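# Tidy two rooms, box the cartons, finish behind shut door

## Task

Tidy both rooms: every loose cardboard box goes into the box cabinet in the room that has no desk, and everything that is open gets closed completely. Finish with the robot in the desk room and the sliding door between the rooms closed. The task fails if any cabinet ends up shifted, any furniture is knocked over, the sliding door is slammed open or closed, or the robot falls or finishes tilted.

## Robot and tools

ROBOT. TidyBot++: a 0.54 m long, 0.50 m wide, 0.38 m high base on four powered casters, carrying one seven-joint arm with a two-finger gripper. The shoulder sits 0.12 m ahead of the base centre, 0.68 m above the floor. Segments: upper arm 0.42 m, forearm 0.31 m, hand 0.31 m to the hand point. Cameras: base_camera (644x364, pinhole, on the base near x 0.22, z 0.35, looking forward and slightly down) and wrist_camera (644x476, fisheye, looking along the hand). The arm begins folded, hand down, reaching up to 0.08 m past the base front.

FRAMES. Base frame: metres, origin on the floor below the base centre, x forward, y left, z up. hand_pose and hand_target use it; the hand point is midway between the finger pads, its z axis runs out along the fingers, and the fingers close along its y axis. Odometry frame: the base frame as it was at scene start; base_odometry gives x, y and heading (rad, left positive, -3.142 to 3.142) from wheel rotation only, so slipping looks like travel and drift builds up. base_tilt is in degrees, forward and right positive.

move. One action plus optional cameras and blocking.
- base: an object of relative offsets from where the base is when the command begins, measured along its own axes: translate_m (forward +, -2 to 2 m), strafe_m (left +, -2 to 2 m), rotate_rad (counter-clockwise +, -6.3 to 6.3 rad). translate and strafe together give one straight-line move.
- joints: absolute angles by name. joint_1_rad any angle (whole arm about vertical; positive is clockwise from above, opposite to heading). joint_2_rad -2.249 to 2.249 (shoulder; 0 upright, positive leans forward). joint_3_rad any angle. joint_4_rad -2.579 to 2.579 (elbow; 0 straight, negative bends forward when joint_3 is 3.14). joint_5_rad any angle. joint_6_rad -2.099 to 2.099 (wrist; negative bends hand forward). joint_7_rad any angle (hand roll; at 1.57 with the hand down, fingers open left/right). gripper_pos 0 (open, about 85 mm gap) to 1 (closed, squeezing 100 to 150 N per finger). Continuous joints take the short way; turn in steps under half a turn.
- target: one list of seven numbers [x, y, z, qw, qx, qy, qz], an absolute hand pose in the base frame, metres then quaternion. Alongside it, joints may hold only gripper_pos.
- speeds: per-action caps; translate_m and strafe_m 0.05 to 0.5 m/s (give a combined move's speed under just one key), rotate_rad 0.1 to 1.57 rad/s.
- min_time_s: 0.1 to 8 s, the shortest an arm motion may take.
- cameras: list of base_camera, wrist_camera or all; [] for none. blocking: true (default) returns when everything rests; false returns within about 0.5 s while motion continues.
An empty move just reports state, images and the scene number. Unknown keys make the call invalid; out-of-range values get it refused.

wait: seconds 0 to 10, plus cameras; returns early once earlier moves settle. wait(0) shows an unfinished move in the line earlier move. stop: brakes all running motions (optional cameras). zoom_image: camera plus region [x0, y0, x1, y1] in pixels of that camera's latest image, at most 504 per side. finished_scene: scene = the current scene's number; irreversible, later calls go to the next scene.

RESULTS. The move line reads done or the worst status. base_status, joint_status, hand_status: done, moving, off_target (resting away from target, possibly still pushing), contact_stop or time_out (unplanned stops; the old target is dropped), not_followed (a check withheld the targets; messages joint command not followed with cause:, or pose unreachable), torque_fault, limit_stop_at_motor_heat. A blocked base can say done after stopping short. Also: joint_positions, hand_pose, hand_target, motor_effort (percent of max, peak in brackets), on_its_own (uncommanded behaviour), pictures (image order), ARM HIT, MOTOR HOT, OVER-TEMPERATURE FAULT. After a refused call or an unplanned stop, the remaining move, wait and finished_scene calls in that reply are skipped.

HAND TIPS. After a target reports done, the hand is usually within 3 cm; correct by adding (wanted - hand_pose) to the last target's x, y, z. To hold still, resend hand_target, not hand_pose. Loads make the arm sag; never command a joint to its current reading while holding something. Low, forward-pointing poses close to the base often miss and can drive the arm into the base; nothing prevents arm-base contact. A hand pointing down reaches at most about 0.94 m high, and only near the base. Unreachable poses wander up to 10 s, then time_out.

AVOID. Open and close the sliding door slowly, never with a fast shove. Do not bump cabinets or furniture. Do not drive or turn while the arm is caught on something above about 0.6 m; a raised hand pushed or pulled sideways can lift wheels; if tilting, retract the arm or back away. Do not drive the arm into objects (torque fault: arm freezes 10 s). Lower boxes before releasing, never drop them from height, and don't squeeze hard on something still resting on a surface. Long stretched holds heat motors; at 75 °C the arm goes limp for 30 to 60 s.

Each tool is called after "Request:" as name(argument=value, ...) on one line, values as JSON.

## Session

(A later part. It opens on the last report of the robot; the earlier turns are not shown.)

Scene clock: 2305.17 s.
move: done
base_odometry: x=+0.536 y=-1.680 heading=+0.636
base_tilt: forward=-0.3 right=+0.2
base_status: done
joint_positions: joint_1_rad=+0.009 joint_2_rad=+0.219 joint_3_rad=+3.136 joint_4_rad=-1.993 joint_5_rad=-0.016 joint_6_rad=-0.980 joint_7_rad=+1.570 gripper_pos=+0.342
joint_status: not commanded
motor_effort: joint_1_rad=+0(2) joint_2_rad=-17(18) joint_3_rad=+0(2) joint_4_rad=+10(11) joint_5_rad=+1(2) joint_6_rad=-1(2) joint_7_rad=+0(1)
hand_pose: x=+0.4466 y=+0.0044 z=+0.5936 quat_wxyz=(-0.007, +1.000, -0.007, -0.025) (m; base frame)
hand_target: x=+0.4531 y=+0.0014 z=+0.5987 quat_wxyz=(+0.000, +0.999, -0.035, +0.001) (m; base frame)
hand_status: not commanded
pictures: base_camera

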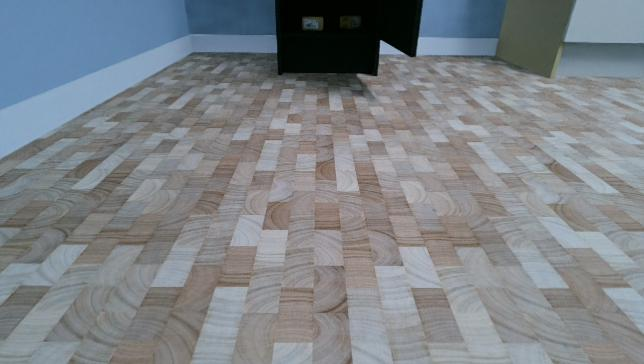

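Request:
move(base={"translate_m": 0.97, "strafe_m": 0.06}, speeds={"translate_m": 0.35}, cameras=["base_camera"])

Request:
move(joints={"joint_1_rad": 0.325, "joint_2_rad": 1.68, "joint_3_rad": 3.1416, "joint_4_rad": -0.09, "joint_5_rad": 0.0, "joint_6_rad": -1.40, "joint_7_rad": 1.91}, min_time_s=3.0, cameras=["all"])

Scene clock: 2325.47 s.
move: done
base_odometry: x=+1.281 y=-1.055 heading=+0.637
base_tilt: forward=-0.2 right=+0.2
base_status: done
joint_positions: joint_1_rad=+0.009 joint_2_rad=+0.215 joint_3_rad=+3.136 joint_4_rad=-1.995 joint_5_rad=-0.016 joint_6_rad=-0.978 joint_7_rad=+1.570 gripper_pos=+0.342
joint_status: not commanded
motor_effort: joint_1_rad=+0(1) joint_2_rad=-17(19) joint_3_rad=+0(1) joint_4_rad=+10(12) joint_5_rad=+2(3) joint_6_rad=-1(2) joint_7_rad=+0(1)
hand_pose: x=+0.4465 y=+0.0044 z=+0.5943 quat_wxyz=(-0.007, +1.000, -0.007, -0.023) (m; base frame)
hand_target: x=+0.4531 y=+0.0014 z=+0.5987 quat_wxyz=(+0.000, +0.999, -0.035, +0.001) (m; base frame)
hand_status: not commanded
pictures: base_camera

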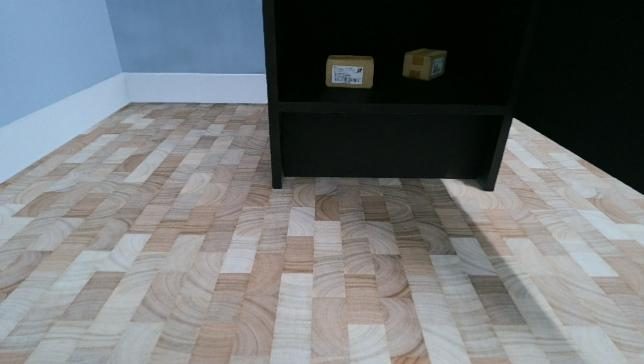

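Scene clock: 2329.03 s.
move: done
base_odometry: x=+1.277 y=-1.058 heading=+0.640
base_tilt: forward=-0.2 right=+0.2
base_status: not commanded
joint_positions: joint_1_rad=+0.307 joint_2_rad=+1.697 joint_3_rad=+3.136 joint_4_rad=-0.133 joint_5_rad=-0.010 joint_6_rad=-1.356 joint_7_rad=+1.840 gripper_pos=+0.342
joint_status: all done
motor_effort: joint_1_rad=+0(4) joint_2_rad=-46(52) joint_3_rad=-2(3) joint_4_rad=+13(27) joint_5_rad=+1(3) joint_6_rad=-1(3) joint_7_rad=+0(2)
hand_pose: x=+0.7951 y=-0.2083 z=+0.2371 quat_wxyz=(-0.013, +1.000, -0.021, -0.019) (m; base frame)
hand_target: x=+0.7994 y=-0.2278 z=+0.2626 quat_wxyz=(-0.005, +1.000, +0.007, -0.013) (m; base frame)
hand_status: not commanded
pictures: base_camera, wrist_camera
camera_calibration:
wrist_camera: T_world_to_cam=[[-0.0364105, -0.999196, -0.0167894, -0.175368], [-0.997688, 0.0353806, 0.0580226, 0.836926], [-0.0573819, 0.0188632, -0.998174, 0.419067], [0, 0, 0, 1]] pos_world=[0.852653, -0.212743, 0.366797]

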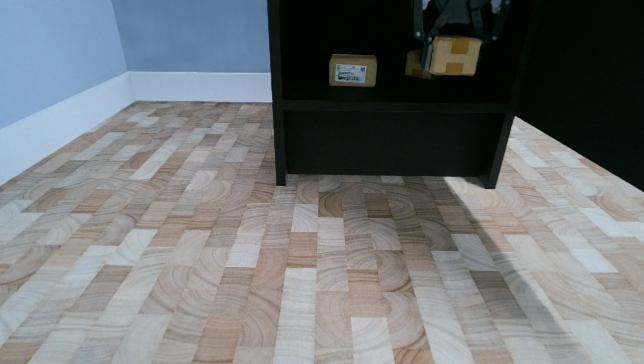

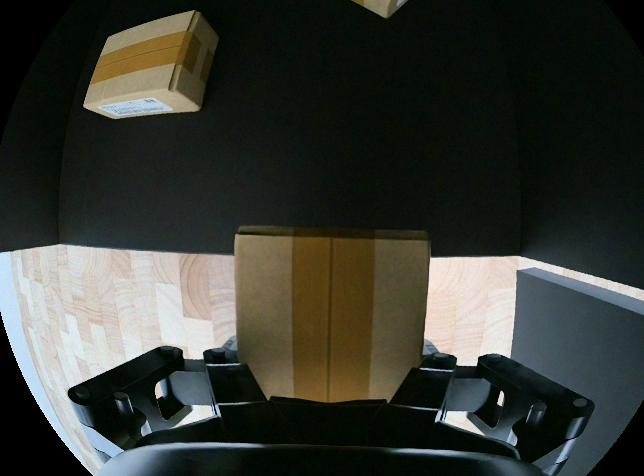

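Request:
move(base={"translate_m": 0.142}, speeds={"translate_m": 0.1}, cameras=["all"])

Scene clock: 2349.97 s.
move: done
base_odometry: x=+1.390 y=-0.973 heading=+0.641
base_tilt: forward=-0.2 right=+0.2
base_status: done
joint_positions: joint_1_rad=+0.310 joint_2_rad=+1.697 joint_3_rad=+3.136 joint_4_rad=-0.131 joint_5_rad=-0.010 joint_6_rad=-1.359 joint_7_rad=+1.840 gripper_pos=+0.342
joint_status: not commanded
motor_effort: joint_1_rad=+0(1) joint_2_rad=-45(47) joint_3_rad=-1(2) joint_4_rad=+13(14) joint_5_rad=+1(2) joint_6_rad=+0(2) joint_7_rad=+0(1)
hand_pose: x=+0.7945 y=-0.2098 z=+0.2379 quat_wxyz=(-0.013, +0.999, -0.022, -0.020) (m; base frame)
hand_target: x=+0.7994 y=-0.2278 z=+0.2626 quat_wxyz=(-0.005, +1.000, +0.007, -0.013) (m; base frame)
hand_status: not commanded
pictures: base_camera, wrist_camera
camera_calibration:
wrist_camera: T_world_to_cam=[[-0.0382317, -0.999125, -0.0169817, -0.175326], [-0.997575, 0.0371721, 0.0588494, 0.836528], [-0.0581667, 0.0191904, -0.998122, 0.420495], [0, 0, 0, 1]] pos_world=[0.852254, -0.214337, 0.367499]

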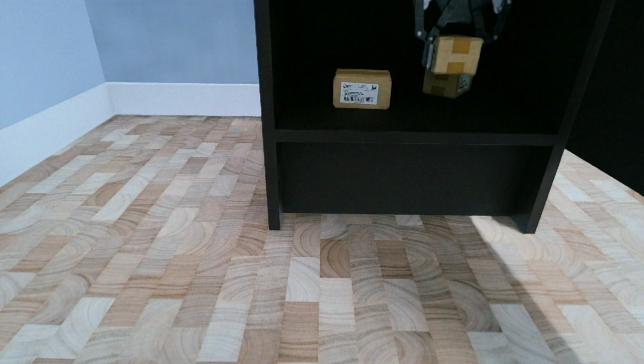

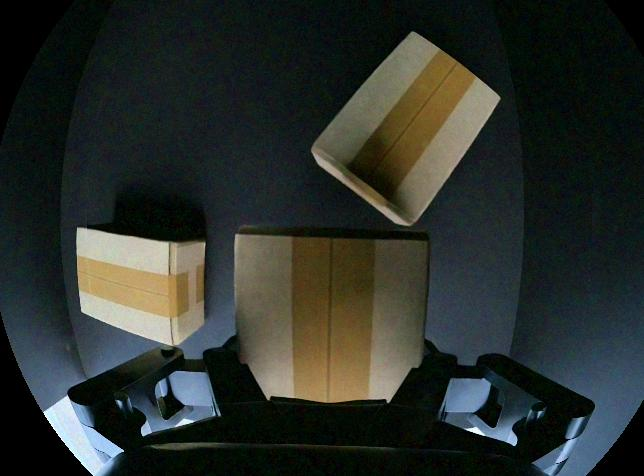

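Request:
move(base={"translate_m": -0.016}, speeds={"translate_m": 0.05}, joints={"joint_2_rad": 1.75, "joint_6_rad": -1.33}, min_time_s=1.5, cameras=["base_camera", "wrist_camera"])

Scene clock: 2369.13 s.
move: done
base_odometry: x=+1.378 y=-0.983 heading=+0.641
base_tilt: forward=-0.2 right=+0.2
base_status: done
joint_positions: joint_1_rad=+0.310 joint_2_rad=+1.729 joint_3_rad=+3.136 joint_4_rad=-0.131 joint_5_rad=-0.010 joint_6_rad=-1.359 joint_7_rad=+1.840 gripper_pos=+0.342
joint_status: all done
motor_effort: joint_1_rad=+0(4) joint_2_rad=-45(47) joint_3_rad=-1(2) joint_4_rad=+13(14) joint_5_rad=+1(2) joint_6_rad=-1(3) joint_7_rad=+0(1)
hand_pose: x=+0.7806 y=-0.2058 z=+0.2154 quat_wxyz=(-0.018, +0.999, -0.022, -0.035) (m; base frame)
hand_target: x=+0.7906 y=-0.2249 z=+0.2120 quat_wxyz=(-0.005, +1.000, +0.007, -0.013) (m; base frame)
hand_status: not commanded
pictures: base_camera, wrist_camera
camera_calibration:
wrist_camera: T_world_to_cam=[[-0.0395388, -0.998893, -0.0254751, -0.169336], [-0.995307, 0.0371176, 0.0893706, 0.815411], [-0.0883261, 0.0288892, -0.995673, 0.422121], [0, 0, 0, 1]] pos_world=[0.842173, -0.211609, 0.343107]

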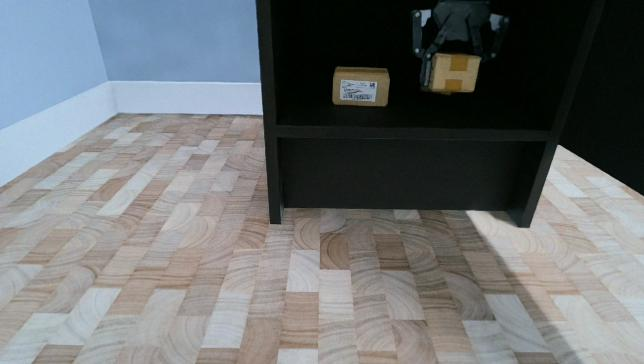

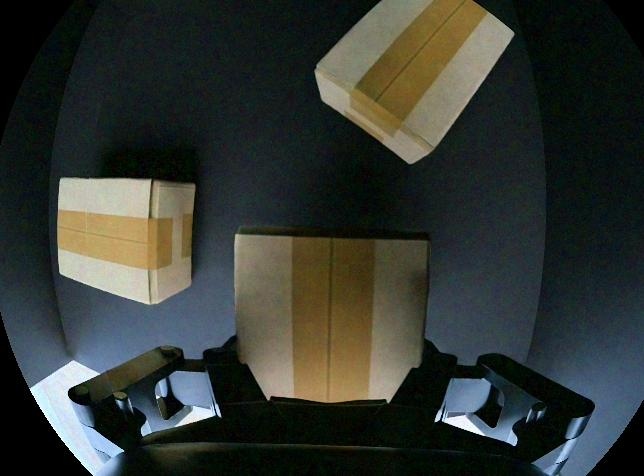

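Request:
move(joints={"joint_2_rad": 1.765, "joint_6_rad": -1.26}, min_time_s=1.2, cameras=["base_camera", "wrist_camera"])

Scene clock: 2380.10 s.
move: done
base_odometry: x=+1.378 y=-0.983 heading=+0.641
base_tilt: forward=-0.2 right=+0.2
base_status: not commanded
joint_positions: joint_1_rad=+0.310 joint_2_rad=+1.740 joint_3_rad=+3.136 joint_4_rad=-0.131 joint_5_rad=-0.010 joint_6_rad=-1.308 joint_7_rad=+1.840 gripper_pos=+0.342
joint_status: all done
motor_effort: joint_1_rad=+0(1) joint_2_rad=-45(46) joint_3_rad=-2(2) joint_4_rad=+13(13) joint_5_rad=+1(2) joint_6_rad=-1(3) joint_7_rad=+0(1)
hand_pose: x=+0.7909 y=-0.2091 z=+0.2071 quat_wxyz=(-0.012, +1.000, -0.022, -0.016) (m; base frame)
hand_target: x=+0.8045 y=-0.2295 z=+0.2013 quat_wxyz=(+0.004, +1.000, +0.007, +0.013) (m; base frame)
hand_status: not commanded
pictures: base_camera, wrist_camera
camera_calibration:
wrist_camera: T_world_to_cam=[[-0.0394956, -0.999114, -0.0145458, -0.174876], [-0.99797, 0.0387141, 0.0505693, 0.836973], [-0.0499614, 0.0165135, -0.998615, 0.382569], [0, 0, 0, 1]] pos_world=[0.84748, -0.213441, 0.337171]

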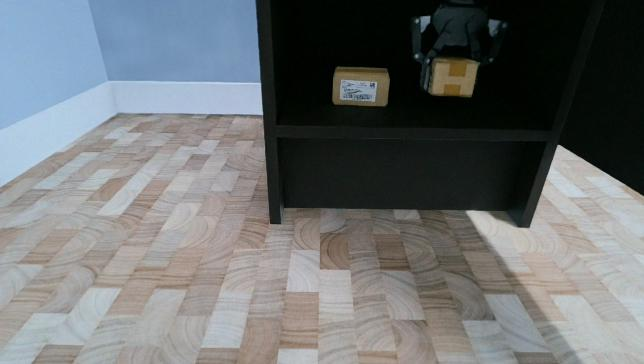

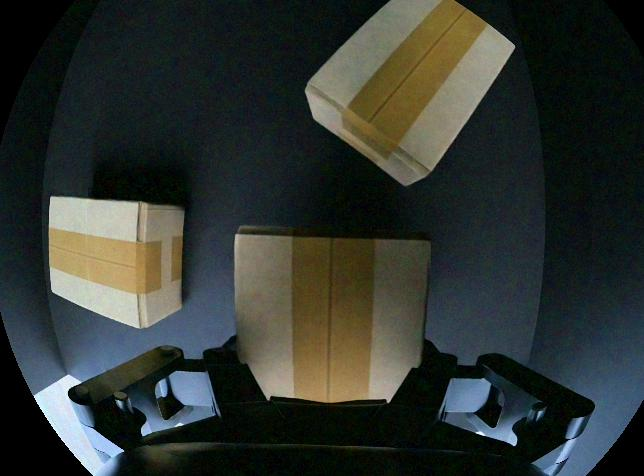

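Request:
move(joints={"joint_2_rad": 1.785}, min_time_s=0.8, cameras=[])

Request:
move(joints={"joint_2_rad": 1.805}, min_time_s=0.8, cameras=["base_camera"])

Scene clock: 2392.13 s.
move: done
base_odometry: x=+1.378 y=-0.983 heading=+0.641
base_tilt: forward=-0.2 right=+0.2
base_status: not commanded
joint_positions: joint_1_rad=+0.310 joint_2_rad=+1.763 joint_3_rad=+3.136 joint_4_rad=-0.131 joint_5_rad=-0.010 joint_6_rad=-1.307 joint_7_rad=+1.840 gripper_pos=+0.342
joint_status: all done
motor_effort: joint_1_rad=+0(0) joint_2_rad=-45(46) joint_3_rad=-1(2) joint_4_rad=+13(13) joint_5_rad=+1(2) joint_6_rad=-2(2) joint_7_rad=+1(1)
hand_pose: x=+0.7807 y=-0.2058 z=+0.1912 quat_wxyz=(-0.015, +0.999, -0.022, -0.026) (m; base frame)
hand_target: x=+0.7952 y=-0.2264 z=+0.1869 quat_wxyz=(+0.001, +1.000, +0.007, +0.003) (m; base frame)
hand_status: not commanded
pictures: none
No camera images: "cameras" was empty.

Scene clock: 2393.23 s.
move: done
base_odometry: x=+1.378 y=-0.983 heading=+0.641
base_tilt: forward=-0.2 right=+0.3
base_status: not commanded
joint_positions: joint_1_rad=+0.310 joint_2_rad=+1.776 joint_3_rad=+3.136 joint_4_rad=-0.128 joint_5_rad=-0.010 joint_6_rad=-1.306 joint_7_rad=+1.840 gripper_pos=+0.342
joint_status: all done
motor_effort: joint_1_rad=+0(0) joint_2_rad=-43(46) joint_3_rad=-1(2) joint_4_rad=+12(13) joint_5_rad=+2(2) joint_6_rad=-1(2) joint_7_rad=+0(1)
hand_pose: x=+0.7759 y=-0.2043 z=+0.1830 quat_wxyz=(-0.017, +0.999, -0.022, -0.031) (m; base frame)
hand_target: x=+0.7857 y=-0.2232 z=+0.1728 quat_wxyz=(-0.002, +1.000, +0.007, -0.006) (m; base frame)
hand_status: not commanded
pictures: base_camera

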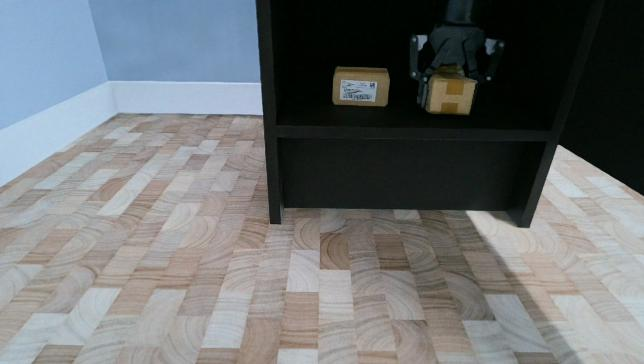

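Request:
move(base={"translate_m": 0.014}, speeds={"translate_m": 0.05}, joints={"joint_6_rad": -1.195}, min_time_s=0.8, cameras=["base_camera", "wrist_camera"])

Scene clock: 2410.50 s.
move: done
base_odometry: x=+1.389 y=-0.974 heading=+0.641
base_tilt: forward=-0.2 right=+0.2
base_status: done
joint_positions: joint_1_rad=+0.311 joint_2_rad=+1.780 joint_3_rad=+3.136 joint_4_rad=-0.127 joint_5_rad=-0.010 joint_6_rad=-1.243 joint_7_rad=+1.840 gripper_pos=+0.342
joint_status: all done
motor_effort: joint_1_rad=+0(2) joint_2_rad=-43(45) joint_3_rad=-1(2) joint_4_rad=+12(13) joint_5_rad=+2(3) joint_6_rad=-1(3) joint_7_rad=+1(1)
hand_pose: x=+0.7929 y=-0.2103 z=+0.1798 quat_wxyz=(-0.008, +1.000, -0.023, -0.002) (m; base frame)
hand_target: x=+0.8049 y=-0.2297 z=+0.1731 quat_wxyz=(+0.008, +1.000, +0.007, +0.024) (m; base frame)
hand_status: not commanded
pictures: base_camera, wrist_camera
camera_calibration:
wrist_camera: T_world_to_cam=[[-0.0405184, -0.999157, -0.00660763, -0.176949], [-0.998917, 0.0403556, 0.0231529, 0.84645], [-0.0228668, 0.0075386, -0.99971, 0.33224], [0, 0, 0, 1]] pos_world=[0.845961, -0.213464, 0.311377]

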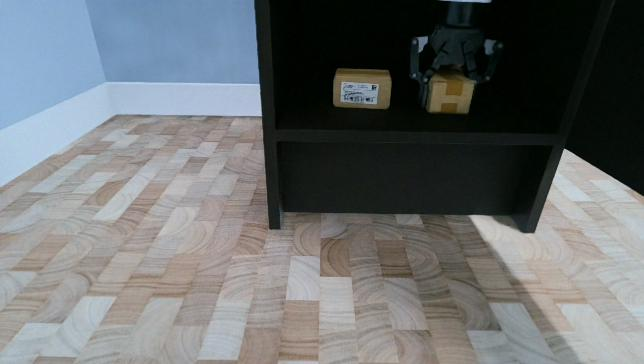

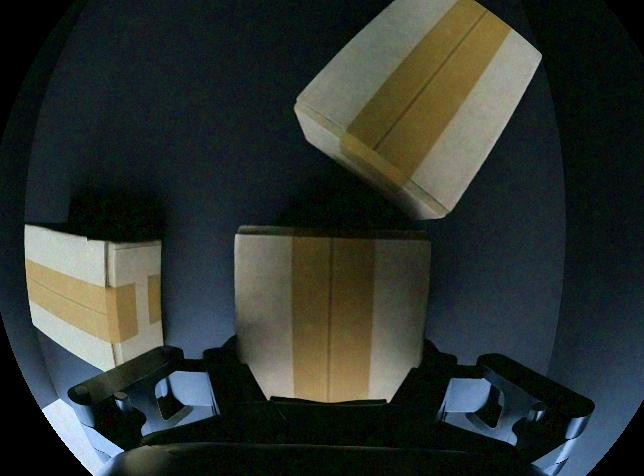

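Request:
move(joints={"gripper_pos": 0.18}, cameras=["base_camera", "wrist_camera"])

Scene clock: 2420.07 s.
move: done
base_odometry: x=+1.389 y=-0.974 heading=+0.641
base_tilt: forward=-0.2 right=+0.2
base_status: not commanded
joint_positions: joint_1_rad=+0.311 joint_2_rad=+1.780 joint_3_rad=+3.136 joint_4_rad=-0.127 joint_5_rad=-0.010 joint_6_rad=-1.243 joint_7_rad=+1.840 gripper_pos=+0.180
joint_status: all done
motor_effort: joint_1_rad=+0(1) joint_2_rad=-44(44) joint_3_rad=-1(2) joint_4_rad=+13(13) joint_5_rad=+2(2) joint_6_rad=-1(2) joint_7_rad=+0(1)
hand_pose: x=+0.7931 y=-0.2104 z=+0.1798 quat_wxyz=(-0.008, +1.000, -0.023, -0.001) (m; base frame)
hand_target: x=+0.8049 y=-0.2297 z=+0.1731 quat_wxyz=(+0.008, +1.000, +0.007, +0.024) (m; base frame)
hand_status: not commanded
pictures: base_camera, wrist_camera
camera_calibration:
wrist_camera: T_world_to_cam=[[-0.0405119, -0.999158, -0.00644022, -0.177103], [-0.998935, 0.0403588, 0.0223458, 0.846822], [-0.022067, 0.00733864, -0.99973, 0.331627], [0, 0, 0, 1]] pos_world=[0.846063, -0.213564, 0.311474]

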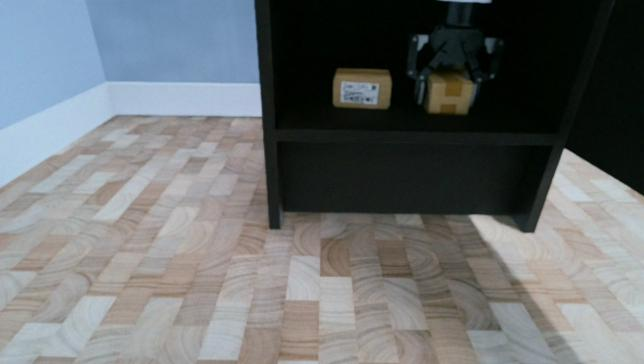

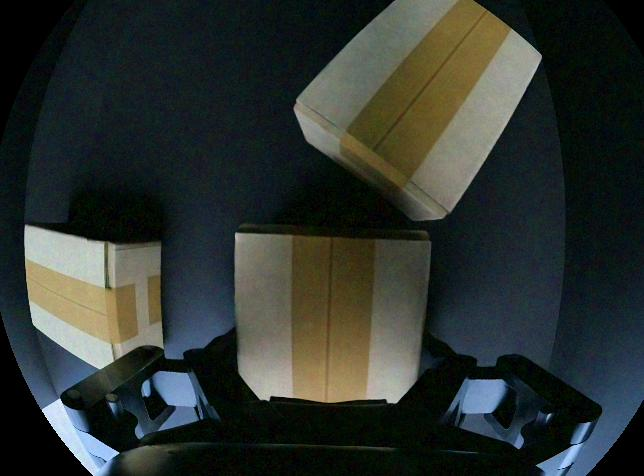

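Request:
move(joints={"joint_2_rad": 1.70, "joint_6_rad": -1.29}, min_time_s=1.0, cameras=["base_camera"])

Request:
move(base={"translate_m": -0.22}, speeds={"translate_m": 0.12}, cameras=["base_camera", "wrist_camera"])

Scene clock: 2440.77 s.
move: done
base_odometry: x=+1.389 y=-0.974 heading=+0.641
base_tilt: forward=-0.2 right=+0.2
base_status: not commanded
joint_positions: joint_1_rad=+0.311 joint_2_rad=+1.755 joint_3_rad=+3.136 joint_4_rad=-0.126 joint_5_rad=-0.010 joint_6_rad=-1.252 joint_7_rad=+1.840 gripper_pos=+0.180
joint_status: all done
motor_effort: joint_1_rad=+0(1) joint_2_rad=-44(46) joint_3_rad=-1(2) joint_4_rad=+13(13) joint_5_rad=+1(2) joint_6_rad=-1(2) joint_7_rad=+0(1)
hand_pose: x=+0.8024 y=-0.2133 z=+0.1977 quat_wxyz=(-0.005, +1.000, -0.023, +0.006) (m; base frame)
hand_target: x=+0.8238 y=-0.2361 z=+0.2485 quat_wxyz=(+0.010, +0.999, +0.007, +0.029) (m; base frame)
hand_status: not commanded
pictures: base_camera

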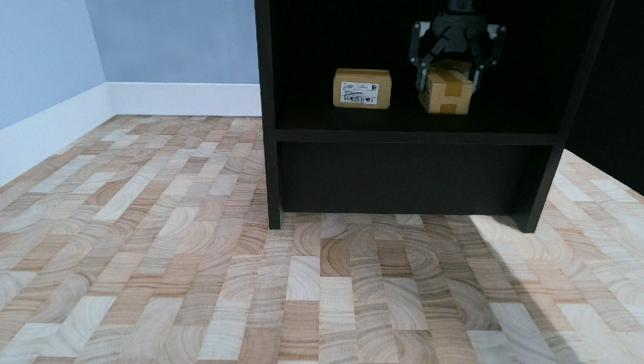

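Scene clock: 2443.17 s.
move: done
base_odometry: x=+1.212 y=-1.106 heading=+0.641
base_tilt: forward=-0.2 right=+0.2
base_status: done
joint_positions: joint_1_rad=+0.312 joint_2_rad=+1.753 joint_3_rad=+3.136 joint_4_rad=-0.126 joint_5_rad=-0.010 joint_6_rad=-1.253 joint_7_rad=+1.840 gripper_pos=+0.180
joint_status: not commanded
motor_effort: joint_1_rad=+0(3) joint_2_rad=-45(46) joint_3_rad=-1(2) joint_4_rad=+13(14) joint_5_rad=+1(2) joint_6_rad=-1(2) joint_7_rad=+0(1)
hand_pose: x=+0.8027 y=-0.2146 z=+0.1991 quat_wxyz=(-0.005, +1.000, -0.023, +0.007) (m; base frame)
hand_target: x=+0.8238 y=-0.2361 z=+0.2485 quat_wxyz=(+0.010, +0.999, +0.007, +0.029) (m; base frame)
hand_status: not commanded
pictures: base_camera, wrist_camera
camera_calibration:
wrist_camera: T_world_to_cam=[[-0.0418505, -0.999122, -0.00173468, -0.18059], [-0.99911, 0.0418406, 0.00543564, 0.860035], [-0.00535829, 0.00196062, -0.999984, 0.336712], [0, 0, 0, 1]] pos_world=[0.853516, -0.217076, 0.331718]

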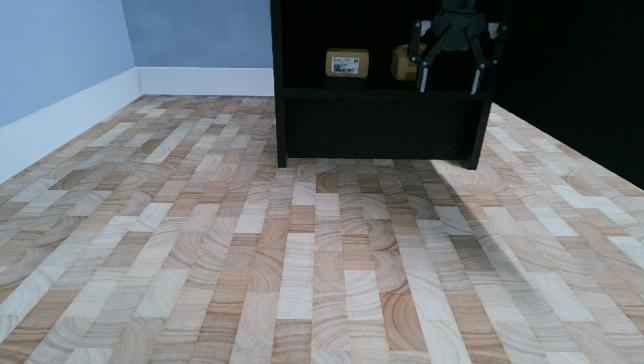

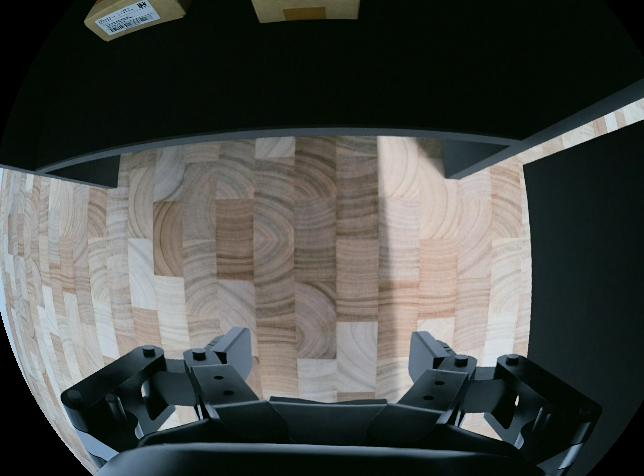

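Request:
move(base={"translate_m": -0.35}, speeds={"translate_m": 0.35}, joints={"joint_1_rad": 0.0, "joint_2_rad": 1.409, "joint_3_rad": 3.1416, "joint_4_rad": -2.069, "joint_5_rad": 0.0, "joint_6_rad": 1.384, "joint_7_rad": 1.571, "gripper_pos": 1.0}, min_time_s=2.5, cameras=["base_camera", "wrist_camera"])

Request:
move(base={"translate_m": 0.35, "strafe_m": -1.25, "rotate_rad": 1.56}, speeds={"strafe_m": 0.35, "rotate_rad": 0.9}, cameras=["base_camera", "wrist_camera"])

Scene clock: 2540.13 s.
move: done
base_odometry: x=+0.931 y=-1.315 heading=+0.641
base_tilt: forward=-0.2 right=+0.2
base_status: done
joint_positions: joint_1_rad=+0.023 joint_2_rad=+1.455 joint_3_rad=+3.136 joint_4_rad=-2.044 joint_5_rad=-0.010 joint_6_rad=+1.329 joint_7_rad=+1.641 gripper_pos=+0.999
joint_status: all done
motor_effort: joint_1_rad=+0(3) joint_2_rad=-30(44) joint_3_rad=-1(2) joint_4_rad=-2(13) joint_5_rad=+1(3) joint_6_rad=+7(8) joint_7_rad=+0(2)
hand_pose: x=+0.6839 y=-0.0122 z=+0.2603 quat_wxyz=(+0.023, +0.884, +0.017, +0.466) (m; base frame)
hand_target: x=+0.7001 y=+0.0014 z=+0.2973 quat_wxyz=(+0.000, +0.866, +0.000, +0.500) (m; base frame)
hand_status: not commanded
pictures: base_camera, wrist_camera
camera_calibration:
wrist_camera: T_world_to_cam=[[0.00329802, -0.997841, 0.0655864, -0.0317336], [-0.580179, -0.0553289, -0.812607, 0.657752], [0.814482, -0.0353719, -0.579109, -0.273822], [0, 0, 0, 1]] pos_world=[0.604742, -0.00495803, 0.378002]

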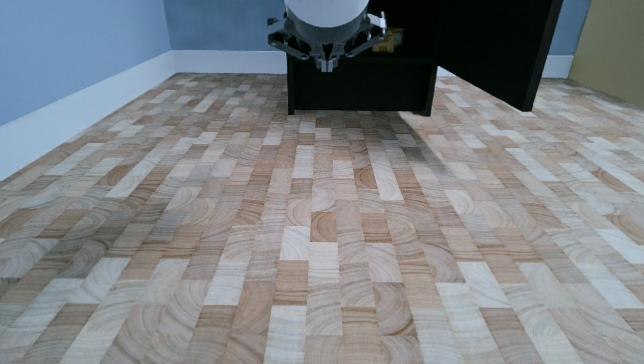

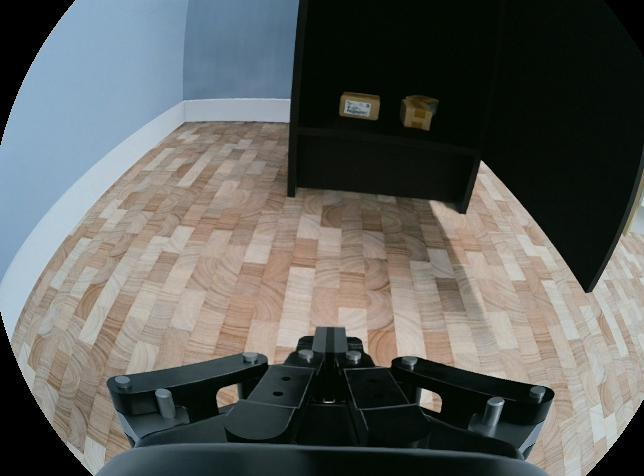

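Scene clock: 2544.80 s.
move: done
base_odometry: x=+1.960 y=-2.108 heading=+2.202
base_tilt: forward=-0.3 right=+0.2
base_status: done
joint_positions: joint_1_rad=+0.003 joint_2_rad=+1.453 joint_3_rad=+3.136 joint_4_rad=-2.053 joint_5_rad=-0.010 joint_6_rad=+1.334 joint_7_rad=+1.641 gripper_pos=+0.999
joint_status: not commanded
motor_effort: joint_1_rad=+0(4) joint_2_rad=-30(31) joint_3_rad=+0(2) joint_4_rad=-2(3) joint_5_rad=+2(3) joint_6_rad=+7(8) joint_7_rad=+1(1)
hand_pose: x=+0.6816 y=-0.0006 z=+0.2617 quat_wxyz=(+0.018, +0.884, +0.026, +0.466) (m; base frame)
hand_target: x=+0.7001 y=+0.0014 z=+0.2973 quat_wxyz=(+0.000, +0.866, +0.000, +0.500) (m; base frame)
hand_status: not commanded
pictures: base_camera, wrist_camera
camera_calibration:
wrist_camera: T_world_to_cam=[[0.0237577, -0.997579, 0.065359, -0.0341727], [-0.580423, -0.0669941, -0.811555, 0.658081], [0.813969, -0.0186552, -0.580609, -0.270063], [0, 0, 0, 1]] pos_world=[0.6026, 0.00495954, 0.379501]

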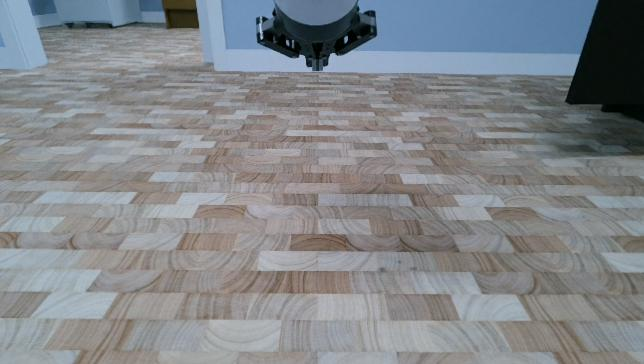

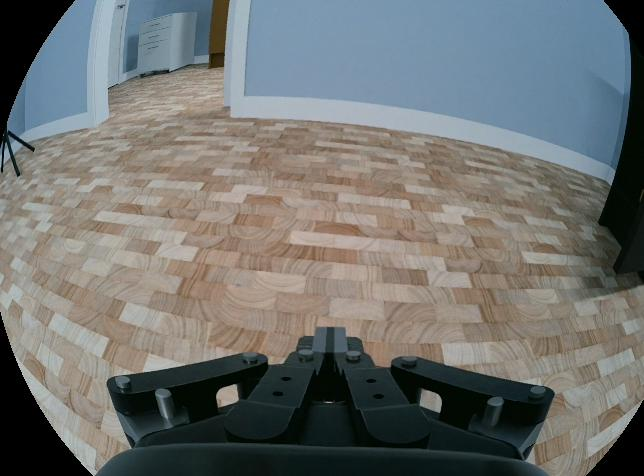

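Request:
move(base={"strafe_m": -0.58}, speeds={"strafe_m": 0.3}, joints={"joint_2_rad": 1.38, "joint_4_rad": -2.069, "joint_6_rad": 1.384}, cameras=["base_camera", "wrist_camera"])

Scene clock: 2571.67 s.
move: done
base_odometry: x=+2.428 y=-1.765 heading=+2.202
base_tilt: forward=-0.3 right=+0.2
base_status: done
joint_positions: joint_1_rad=+0.002 joint_2_rad=+1.422 joint_3_rad=+3.137 joint_4_rad=-2.053 joint_5_rad=-0.010 joint_6_rad=+1.337 joint_7_rad=+1.641 gripper_pos=+0.999
joint_status: all done
motor_effort: joint_1_rad=+0(4) joint_2_rad=-30(31) joint_3_rad=+0(3) joint_4_rad=-1(2) joint_5_rad=+1(3) joint_6_rad=+7(8) joint_7_rad=+1(1)
hand_pose: x=+0.6948 y=-0.0005 z=+0.2800 quat_wxyz=(+0.019, +0.876, +0.026, +0.481) (m; base frame)
hand_target: x=+0.7111 y=+0.0014 z=+0.3143 quat_wxyz=(+0.000, +0.859, +0.000, +0.513) (m; base frame)
hand_status: not commanded
pictures: base_camera, wrist_camera
camera_calibration:
wrist_camera: T_world_to_cam=[[0.0219149, -0.997555, 0.0663536, -0.0345734], [-0.552608, -0.0673958, -0.830712, 0.666604], [0.833153, -0.0184626, -0.552734, -0.291315], [0, 0, 0, 1]] pos_world=[0.611838, 0.00505897, 0.39503]

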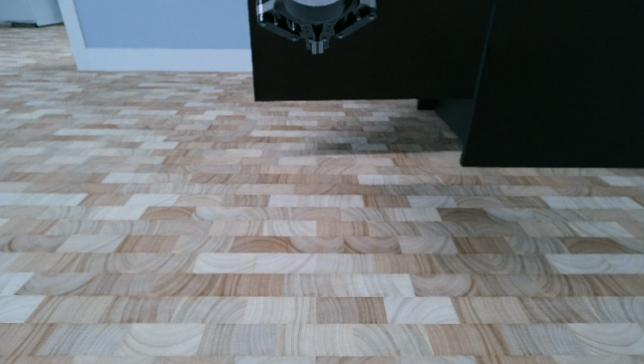

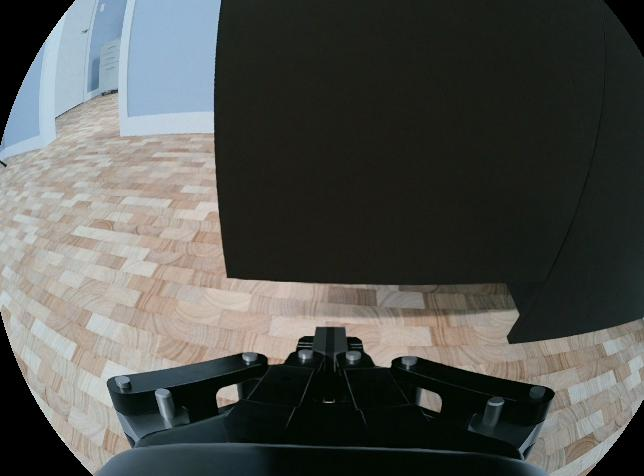

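Request:
move(base={"translate_m": 0.21}, speeds={"translate_m": 0.15}, cameras=["base_camera"])

Request:
move(base={"translate_m": 0.131, "strafe_m": 0.204, "rotate_rad": -0.3}, speeds={"strafe_m": 0.15, "rotate_rad": 0.2}, cameras=["base_camera", "wrist_camera"])

Scene clock: 2597.53 s.
move: done
base_odometry: x=+2.304 y=-1.596 heading=+2.202
base_tilt: forward=-0.2 right=+0.2
base_status: done
joint_positions: joint_1_rad=+0.002 joint_2_rad=+1.418 joint_3_rad=+3.137 joint_4_rad=-2.061 joint_5_rad=-0.010 joint_6_rad=+1.340 joint_7_rad=+1.641 gripper_pos=+0.999
joint_status: not commanded
motor_effort: joint_1_rad=+0(1) joint_2_rad=-30(36) joint_3_rad=+0(1) joint_4_rad=-1(4) joint_5_rad=+2(2) joint_6_rad=+7(10) joint_7_rad=+1(1)
hand_pose: x=+0.6933 y=-0.0005 z=+0.2820 quat_wxyz=(+0.019, +0.877, +0.026, +0.480) (m; base frame)
hand_target: x=+0.7111 y=+0.0014 z=+0.3143 quat_wxyz=(+0.000, +0.859, +0.000, +0.513) (m; base frame)
hand_status: not commanded
pictures: base_camera

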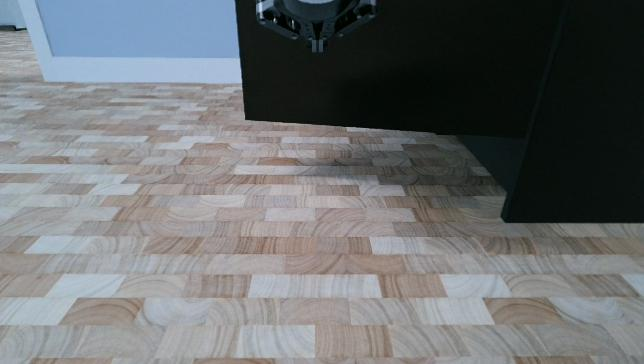

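Scene clock: 2599.83 s.
move: done
base_odometry: x=+2.062 y=-1.610 heading=+1.901
base_tilt: forward=-0.2 right=+0.2
base_status: done
joint_positions: joint_1_rad=-0.003 joint_2_rad=+1.417 joint_3_rad=+3.137 joint_4_rad=-2.062 joint_5_rad=-0.010 joint_6_rad=+1.340 joint_7_rad=+1.641 gripper_pos=+0.999
joint_status: not commanded
motor_effort: joint_1_rad=+0(4) joint_2_rad=-30(32) joint_3_rad=+0(3) joint_4_rad=-1(2) joint_5_rad=+1(3) joint_6_rad=+5(9) joint_7_rad=+0(1)
hand_pose: x=+0.6929 y=+0.0024 z=+0.2818 quat_wxyz=(+0.017, +0.877, +0.028, +0.480) (m; base frame)
hand_target: x=+0.7111 y=+0.0014 z=+0.3143 quat_wxyz=(+0.000, +0.859, +0.000, +0.513) (m; base frame)
hand_status: not commanded
pictures: base_camera, wrist_camera
camera_calibration:
wrist_camera: T_world_to_cam=[[0.027195, -0.99742, 0.066441, -0.0354275], [-0.553526, -0.070371, -0.829854, 0.667727], [0.832388, -0.0142089, -0.554011, -0.287793], [0, 0, 0, 1]] pos_world=[0.610123, 0.00756329, 0.397029]

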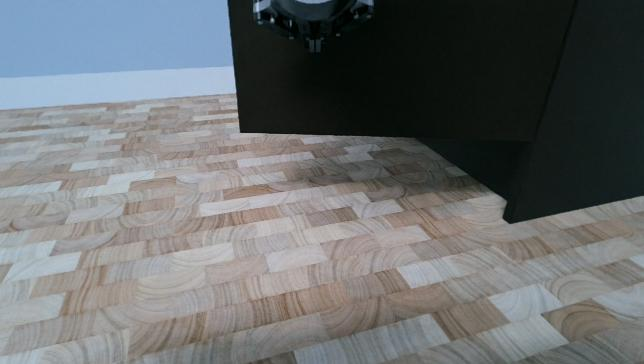

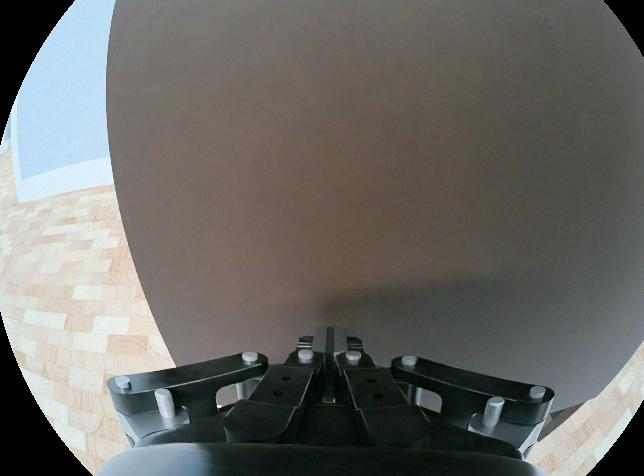

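Request:
move(base={"translate_m": 0.131, "strafe_m": 0.206, "rotate_rad": -0.3}, speeds={"strafe_m": 0.15, "rotate_rad": 0.2}, cameras=["base_camera"])

Request:
move(base={"translate_m": 0.131, "strafe_m": 0.206, "rotate_rad": -0.3}, speeds={"strafe_m": 0.15, "rotate_rad": 0.2}, cameras=["base_camera"])

Scene clock: 2616.93 s.
move: done
base_odometry: x=+1.825 y=-1.553 heading=+1.600
base_tilt: forward=-0.2 right=+0.2
base_status: done
joint_positions: joint_1_rad=-0.005 joint_2_rad=+1.417 joint_3_rad=+3.137 joint_4_rad=-2.063 joint_5_rad=-0.010 joint_6_rad=+1.340 joint_7_rad=+1.641 gripper_pos=+0.999
joint_status: not commanded
motor_effort: joint_1_rad=+0(4) joint_2_rad=-30(33) joint_3_rad=-1(3) joint_4_rad=-1(2) joint_5_rad=+2(3) joint_6_rad=+6(8) joint_7_rad=+1(1)
hand_pose: x=+0.6924 y=+0.0036 z=+0.2817 quat_wxyz=(+0.017, +0.877, +0.029, +0.479) (m; base frame)
hand_target: x=+0.7111 y=+0.0014 z=+0.3143 quat_wxyz=(+0.000, +0.859, +0.000, +0.513) (m; base frame)
hand_status: not commanded
pictures: base_camera

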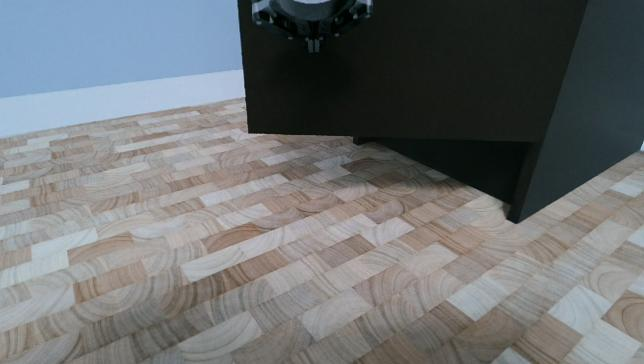

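Scene clock: 2619.20 s.
move: done
base_odometry: x=+1.615 y=-1.428 heading=+1.299
base_tilt: forward=-0.2 right=+0.2
base_status: done
joint_positions: joint_1_rad=-0.006 joint_2_rad=+1.417 joint_3_rad=+3.137 joint_4_rad=-2.064 joint_5_rad=-0.010 joint_6_rad=+1.340 joint_7_rad=+1.641 gripper_pos=+0.999
joint_status: not commanded
motor_effort: joint_1_rad=+0(4) joint_2_rad=-30(33) joint_3_rad=-1(3) joint_4_rad=-1(2) joint_5_rad=+2(3) joint_6_rad=+7(9) joint_7_rad=+0(1)
hand_pose: x=+0.6919 y=+0.0043 z=+0.2815 quat_wxyz=(+0.017, +0.877, +0.029, +0.479) (m; base frame)
hand_target: x=+0.7111 y=+0.0014 z=+0.3143 quat_wxyz=(+0.000, +0.859, +0.000, +0.513) (m; base frame)
hand_status: not commanded
pictures: base_camera

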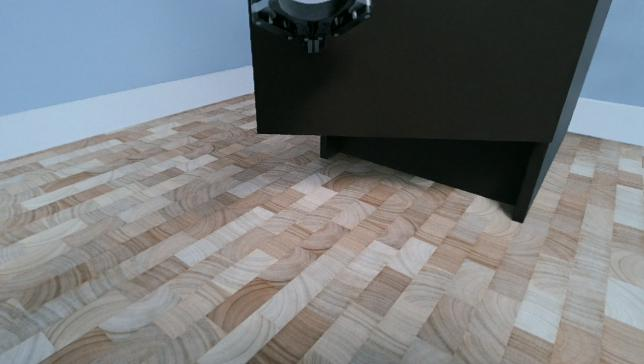

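Request:
move(base={"translate_m": 0.131, "strafe_m": 0.206, "rotate_rad": -0.3}, speeds={"strafe_m": 0.15, "rotate_rad": 0.2}, cameras=["base_camera"])

Request:
move(base={"translate_m": 0.085, "strafe_m": 0.145, "rotate_rad": -0.2}, speeds={"strafe_m": 0.12, "rotate_rad": 0.2}, cameras=["base_camera"])

Scene clock: 2631.57 s.
move: done
base_odometry: x=+1.452 y=-1.246 heading=+0.998
base_tilt: forward=-0.2 right=+0.2
base_status: done
joint_positions: joint_1_rad=-0.007 joint_2_rad=+1.417 joint_3_rad=+3.137 joint_4_rad=-2.065 joint_5_rad=-0.010 joint_6_rad=+1.340 joint_7_rad=+1.641 gripper_pos=+0.999
joint_status: not commanded
motor_effort: joint_1_rad=+0(3) joint_2_rad=-30(33) joint_3_rad=-1(2) joint_4_rad=-1(2) joint_5_rad=+1(2) joint_6_rad=+7(9) joint_7_rad=+0(1)
hand_pose: x=+0.6913 y=+0.0048 z=+0.2814 quat_wxyz=(+0.016, +0.877, +0.030, +0.479) (m; base frame)
hand_target: x=+0.7111 y=+0.0014 z=+0.3143 quat_wxyz=(+0.000, +0.859, +0.000, +0.513) (m; base frame)
hand_status: not commanded
pictures: base_camera

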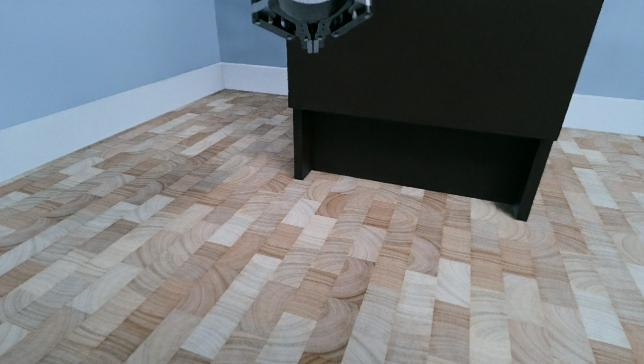

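Scene clock: 2633.57 s.
move: done
base_odometry: x=+1.376 y=-1.096 heading=+0.797
base_tilt: forward=-0.2 right=+0.2
base_status: done
joint_positions: joint_1_rad=-0.003 joint_2_rad=+1.417 joint_3_rad=+3.137 joint_4_rad=-2.065 joint_5_rad=-0.010 joint_6_rad=+1.340 joint_7_rad=+1.641 gripper_pos=+0.999
joint_status: not commanded
motor_effort: joint_1_rad=+0(3) joint_2_rad=-30(31) joint_3_rad=-1(2) joint_4_rad=-2(2) joint_5_rad=+1(3) joint_6_rad=+7(8) joint_7_rad=+0(1)
hand_pose: x=+0.6914 y=+0.0026 z=+0.2814 quat_wxyz=(+0.017, +0.877, +0.028, +0.479) (m; base frame)
hand_target: x=+0.7111 y=+0.0014 z=+0.3143 quat_wxyz=(+0.000, +0.859, +0.000, +0.513) (m; base frame)
hand_status: not commanded
pictures: base_camera

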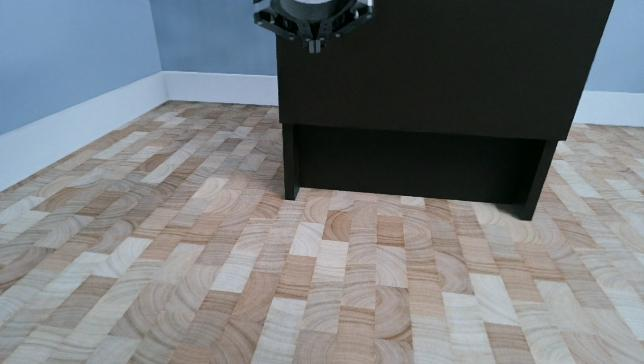

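Request:
move(base={"translate_m": 0.06, "strafe_m": 0.09, "rotate_rad": -0.15}, speeds={"strafe_m": 0.12, "rotate_rad": 0.2}, cameras=["base_camera", "wrist_camera"])

Scene clock: 2651.37 s.
move: done
base_odometry: x=+1.353 y=-0.990 heading=+0.646
base_tilt: forward=-0.3 right=+0.2
base_status: done
joint_positions: joint_1_rad=+0.002 joint_2_rad=+1.417 joint_3_rad=+3.138 joint_4_rad=-2.084 joint_5_rad=-0.010 joint_6_rad=+1.340 joint_7_rad=+1.640 gripper_pos=+0.999
joint_status: not commanded
motor_effort: joint_1_rad=+0(3) joint_2_rad=-32(36) joint_3_rad=-1(3) joint_4_rad=+1(6) joint_5_rad=+1(4) joint_6_rad=+9(12) joint_7_rad=+0(1)
hand_pose: x=+0.6826 y=-0.0009 z=+0.2785 quat_wxyz=(+0.019, +0.882, +0.026, +0.470) (m; base frame)
hand_target: x=+0.7111 y=+0.0014 z=+0.3143 quat_wxyz=(+0.000, +0.859, +0.000, +0.513) (m; base frame)
hand_status: not commanded
pictures: base_camera, wrist_camera
camera_calibration:
wrist_camera: T_world_to_cam=[[0.0238662, -0.997459, 0.0671247, -0.0360823], [-0.571951, -0.068693, -0.817406, 0.668134], [0.81994, -0.0188838, -0.572138, -0.267508], [0, 0, 0, 1]] pos_world=[0.602342, 0.00485395, 0.395507]

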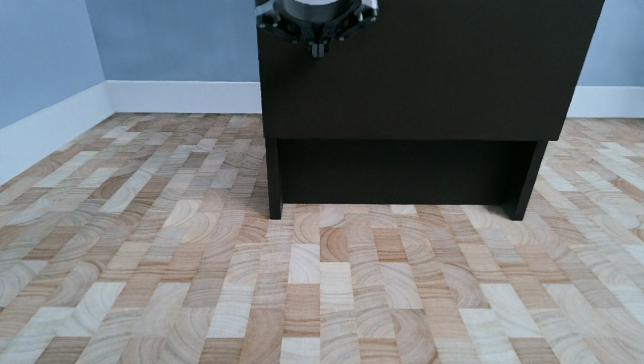

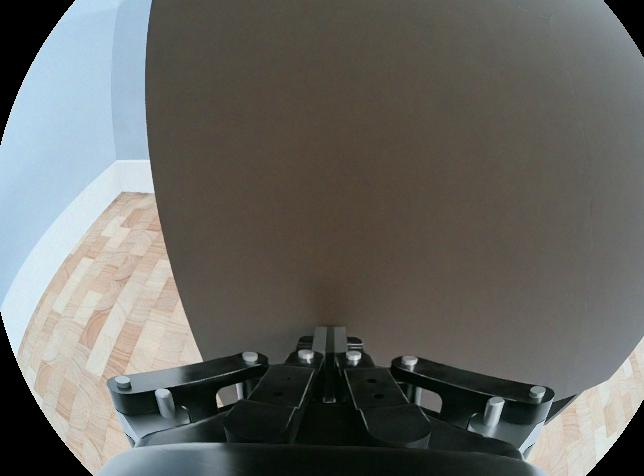

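Request:
move(base={"translate_m": 0.02}, speeds={"translate_m": 0.05}, cameras=["base_camera"])

Scene clock: 2662.87 s.
move: done
base_odometry: x=+1.369 y=-0.978 heading=+0.646
base_tilt: forward=-0.2 right=+0.2
base_status: done
joint_positions: joint_1_rad=+0.002 joint_2_rad=+1.417 joint_3_rad=+3.138 joint_4_rad=-2.124 joint_5_rad=-0.010 joint_6_rad=+1.340 joint_7_rad=+1.640 gripper_pos=+0.999
joint_status: not commanded
motor_effort: joint_1_rad=-1(2) joint_2_rad=-38(38) joint_3_rad=-1(2) joint_4_rad=+6(10) joint_5_rad=+3(4) joint_6_rad=+15(15) joint_7_rad=+1(1)
hand_pose: x=+0.6640 y=-0.0009 z=+0.2731 quat_wxyz=(+0.018, +0.891, +0.027, +0.453) (m; base frame)
hand_target: x=+0.7111 y=+0.0014 z=+0.3143 quat_wxyz=(+0.000, +0.859, +0.000, +0.513) (m; base frame)
hand_status: not commanded
pictures: base_camera

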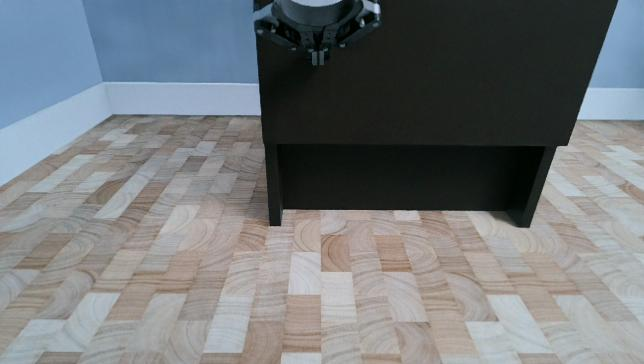

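Request:
move(base={"translate_m": -0.15}, speeds={"translate_m": 0.2}, cameras=[])

Request:
move(base={"translate_m": -0.95}, speeds={"translate_m": 0.35}, joints={"joint_1_rad": 0.0, "joint_2_rad": -0.345, "joint_3_rad": 3.1416, "joint_4_rad": -2.52, "joint_5_rad": 0.0, "joint_6_rad": 0.55, "joint_7_rad": 1.571}, min_time_s=2.5, cameras=["base_camera", "wrist_camera"])

Request:
move(base={"rotate_rad": 1.56}, speeds={"rotate_rad": 0.8}, cameras=["base_camera"])

Scene clock: 2688.97 s.
move: done
base_odometry: x=+1.249 y=-1.068 heading=+0.646
base_tilt: forward=-0.2 right=+0.2
base_status: done
joint_positions: joint_1_rad=+0.002 joint_2_rad=+1.406 joint_3_rad=+3.138 joint_4_rad=-2.075 joint_5_rad=-0.010 joint_6_rad=+1.357 joint_7_rad=+1.640 gripper_pos=+0.999
joint_status: not commanded
motor_effort: joint_1_rad=+0(2) joint_2_rad=-30(36) joint_3_rad=-1(2) joint_4_rad=-1(5) joint_5_rad=+2(3) joint_6_rad=+7(13) joint_7_rad=+0(1)
hand_pose: x=+0.6942 y=-0.0009 z=+0.2911 quat_wxyz=(+0.019, +0.873, +0.026, +0.487) (m; base frame)
hand_target: x=+0.7111 y=+0.0014 z=+0.3143 quat_wxyz=(+0.000, +0.859, +0.000, +0.513) (m; base frame)
hand_status: not commanded
pictures: none
No camera images: "cameras" was empty.

Scene clock: 2692.63 s.
move: done
base_odometry: x=+0.491 y=-1.640 heading=+0.646
base_tilt: forward=-0.3 right=+0.2
base_status: done
joint_positions: joint_1_rad=+0.002 joint_2_rad=-0.334 joint_3_rad=+3.138 joint_4_rad=-2.498 joint_5_rad=-0.010 joint_6_rad=+0.609 joint_7_rad=+1.640 gripper_pos=+0.999
joint_status: all done
motor_effort: joint_1_rad=+0(1) joint_2_rad=-5(33) joint_3_rad=+0(2) joint_4_rad=+16(16) joint_5_rad=+2(3) joint_6_rad=+8(10) joint_7_rad=+0(2)
hand_pose: x=+0.5530 y=+0.0005 z=+0.9087 quat_wxyz=(+0.024, +0.701, +0.020, +0.712) (m; base frame)
hand_target: x=+0.5462 y=+0.0013 z=+0.8823 quat_wxyz=(+0.000, +0.726, +0.000, +0.688) (m; base frame)
hand_status: not commanded
pictures: base_camera, wrist_camera
camera_calibration:
wrist_camera: T_world_to_cam=[[-0.0142595, -0.997637, 0.0672033, -0.0528958], [-0.00342343, -0.067161, -0.997736, 0.958663], [0.999892, -0.0144572, -0.00245766, -0.417935], [0, 0, 0, 1]] pos_world=[0.420418, 0.00557179, 0.95902]

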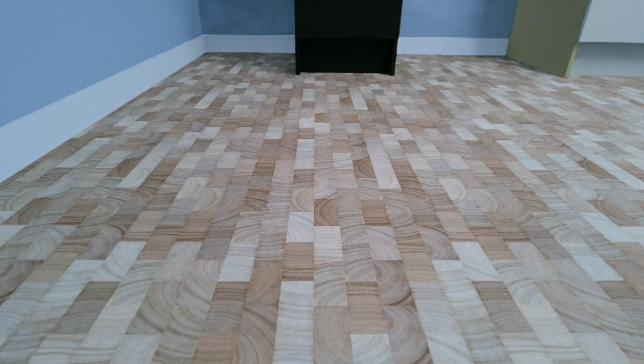

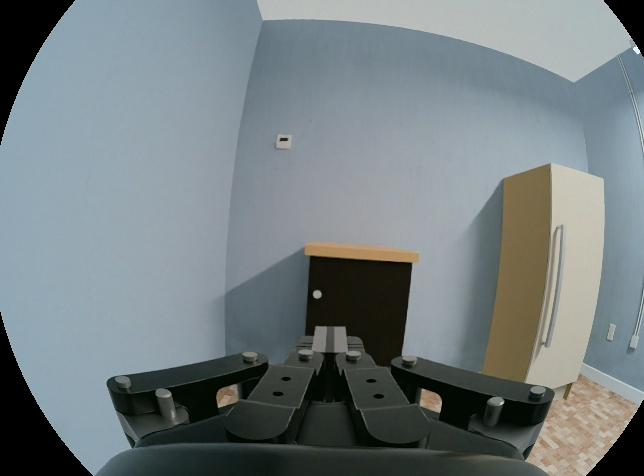

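Scene clock: 2695.40 s.
move: done
base_odometry: x=+0.491 y=-1.640 heading=+2.206
base_tilt: forward=-0.2 right=+0.2
base_status: done
joint_positions: joint_1_rad=+0.002 joint_2_rad=-0.334 joint_3_rad=+3.138 joint_4_rad=-2.498 joint_5_rad=-0.010 joint_6_rad=+0.608 joint_7_rad=+1.640 gripper_pos=+0.999
joint_status: not commanded
motor_effort: joint_1_rad=+0(1) joint_2_rad=-5(5) joint_3_rad=+1(2) joint_4_rad=+15(16) joint_5_rad=+2(3) joint_6_rad=+9(10) joint_7_rad=+0(1)
hand_pose: x=+0.5530 y=+0.0005 z=+0.9084 quat_wxyz=(+0.024, +0.701, +0.020, +0.712) (m; base frame)
hand_target: x=+0.5462 y=+0.0013 z=+0.8823 quat_wxyz=(+0.000, +0.726, +0.000, +0.688) (m; base frame)
hand_status: not commanded
pictures: base_camera

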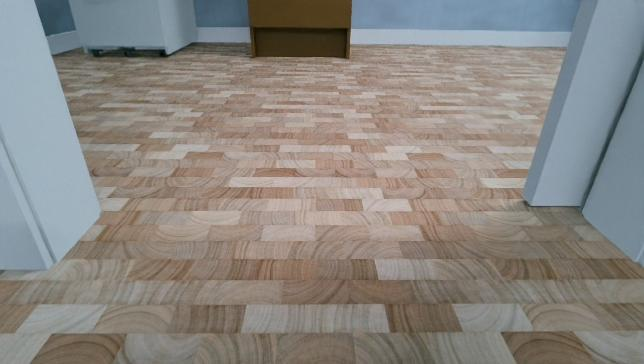

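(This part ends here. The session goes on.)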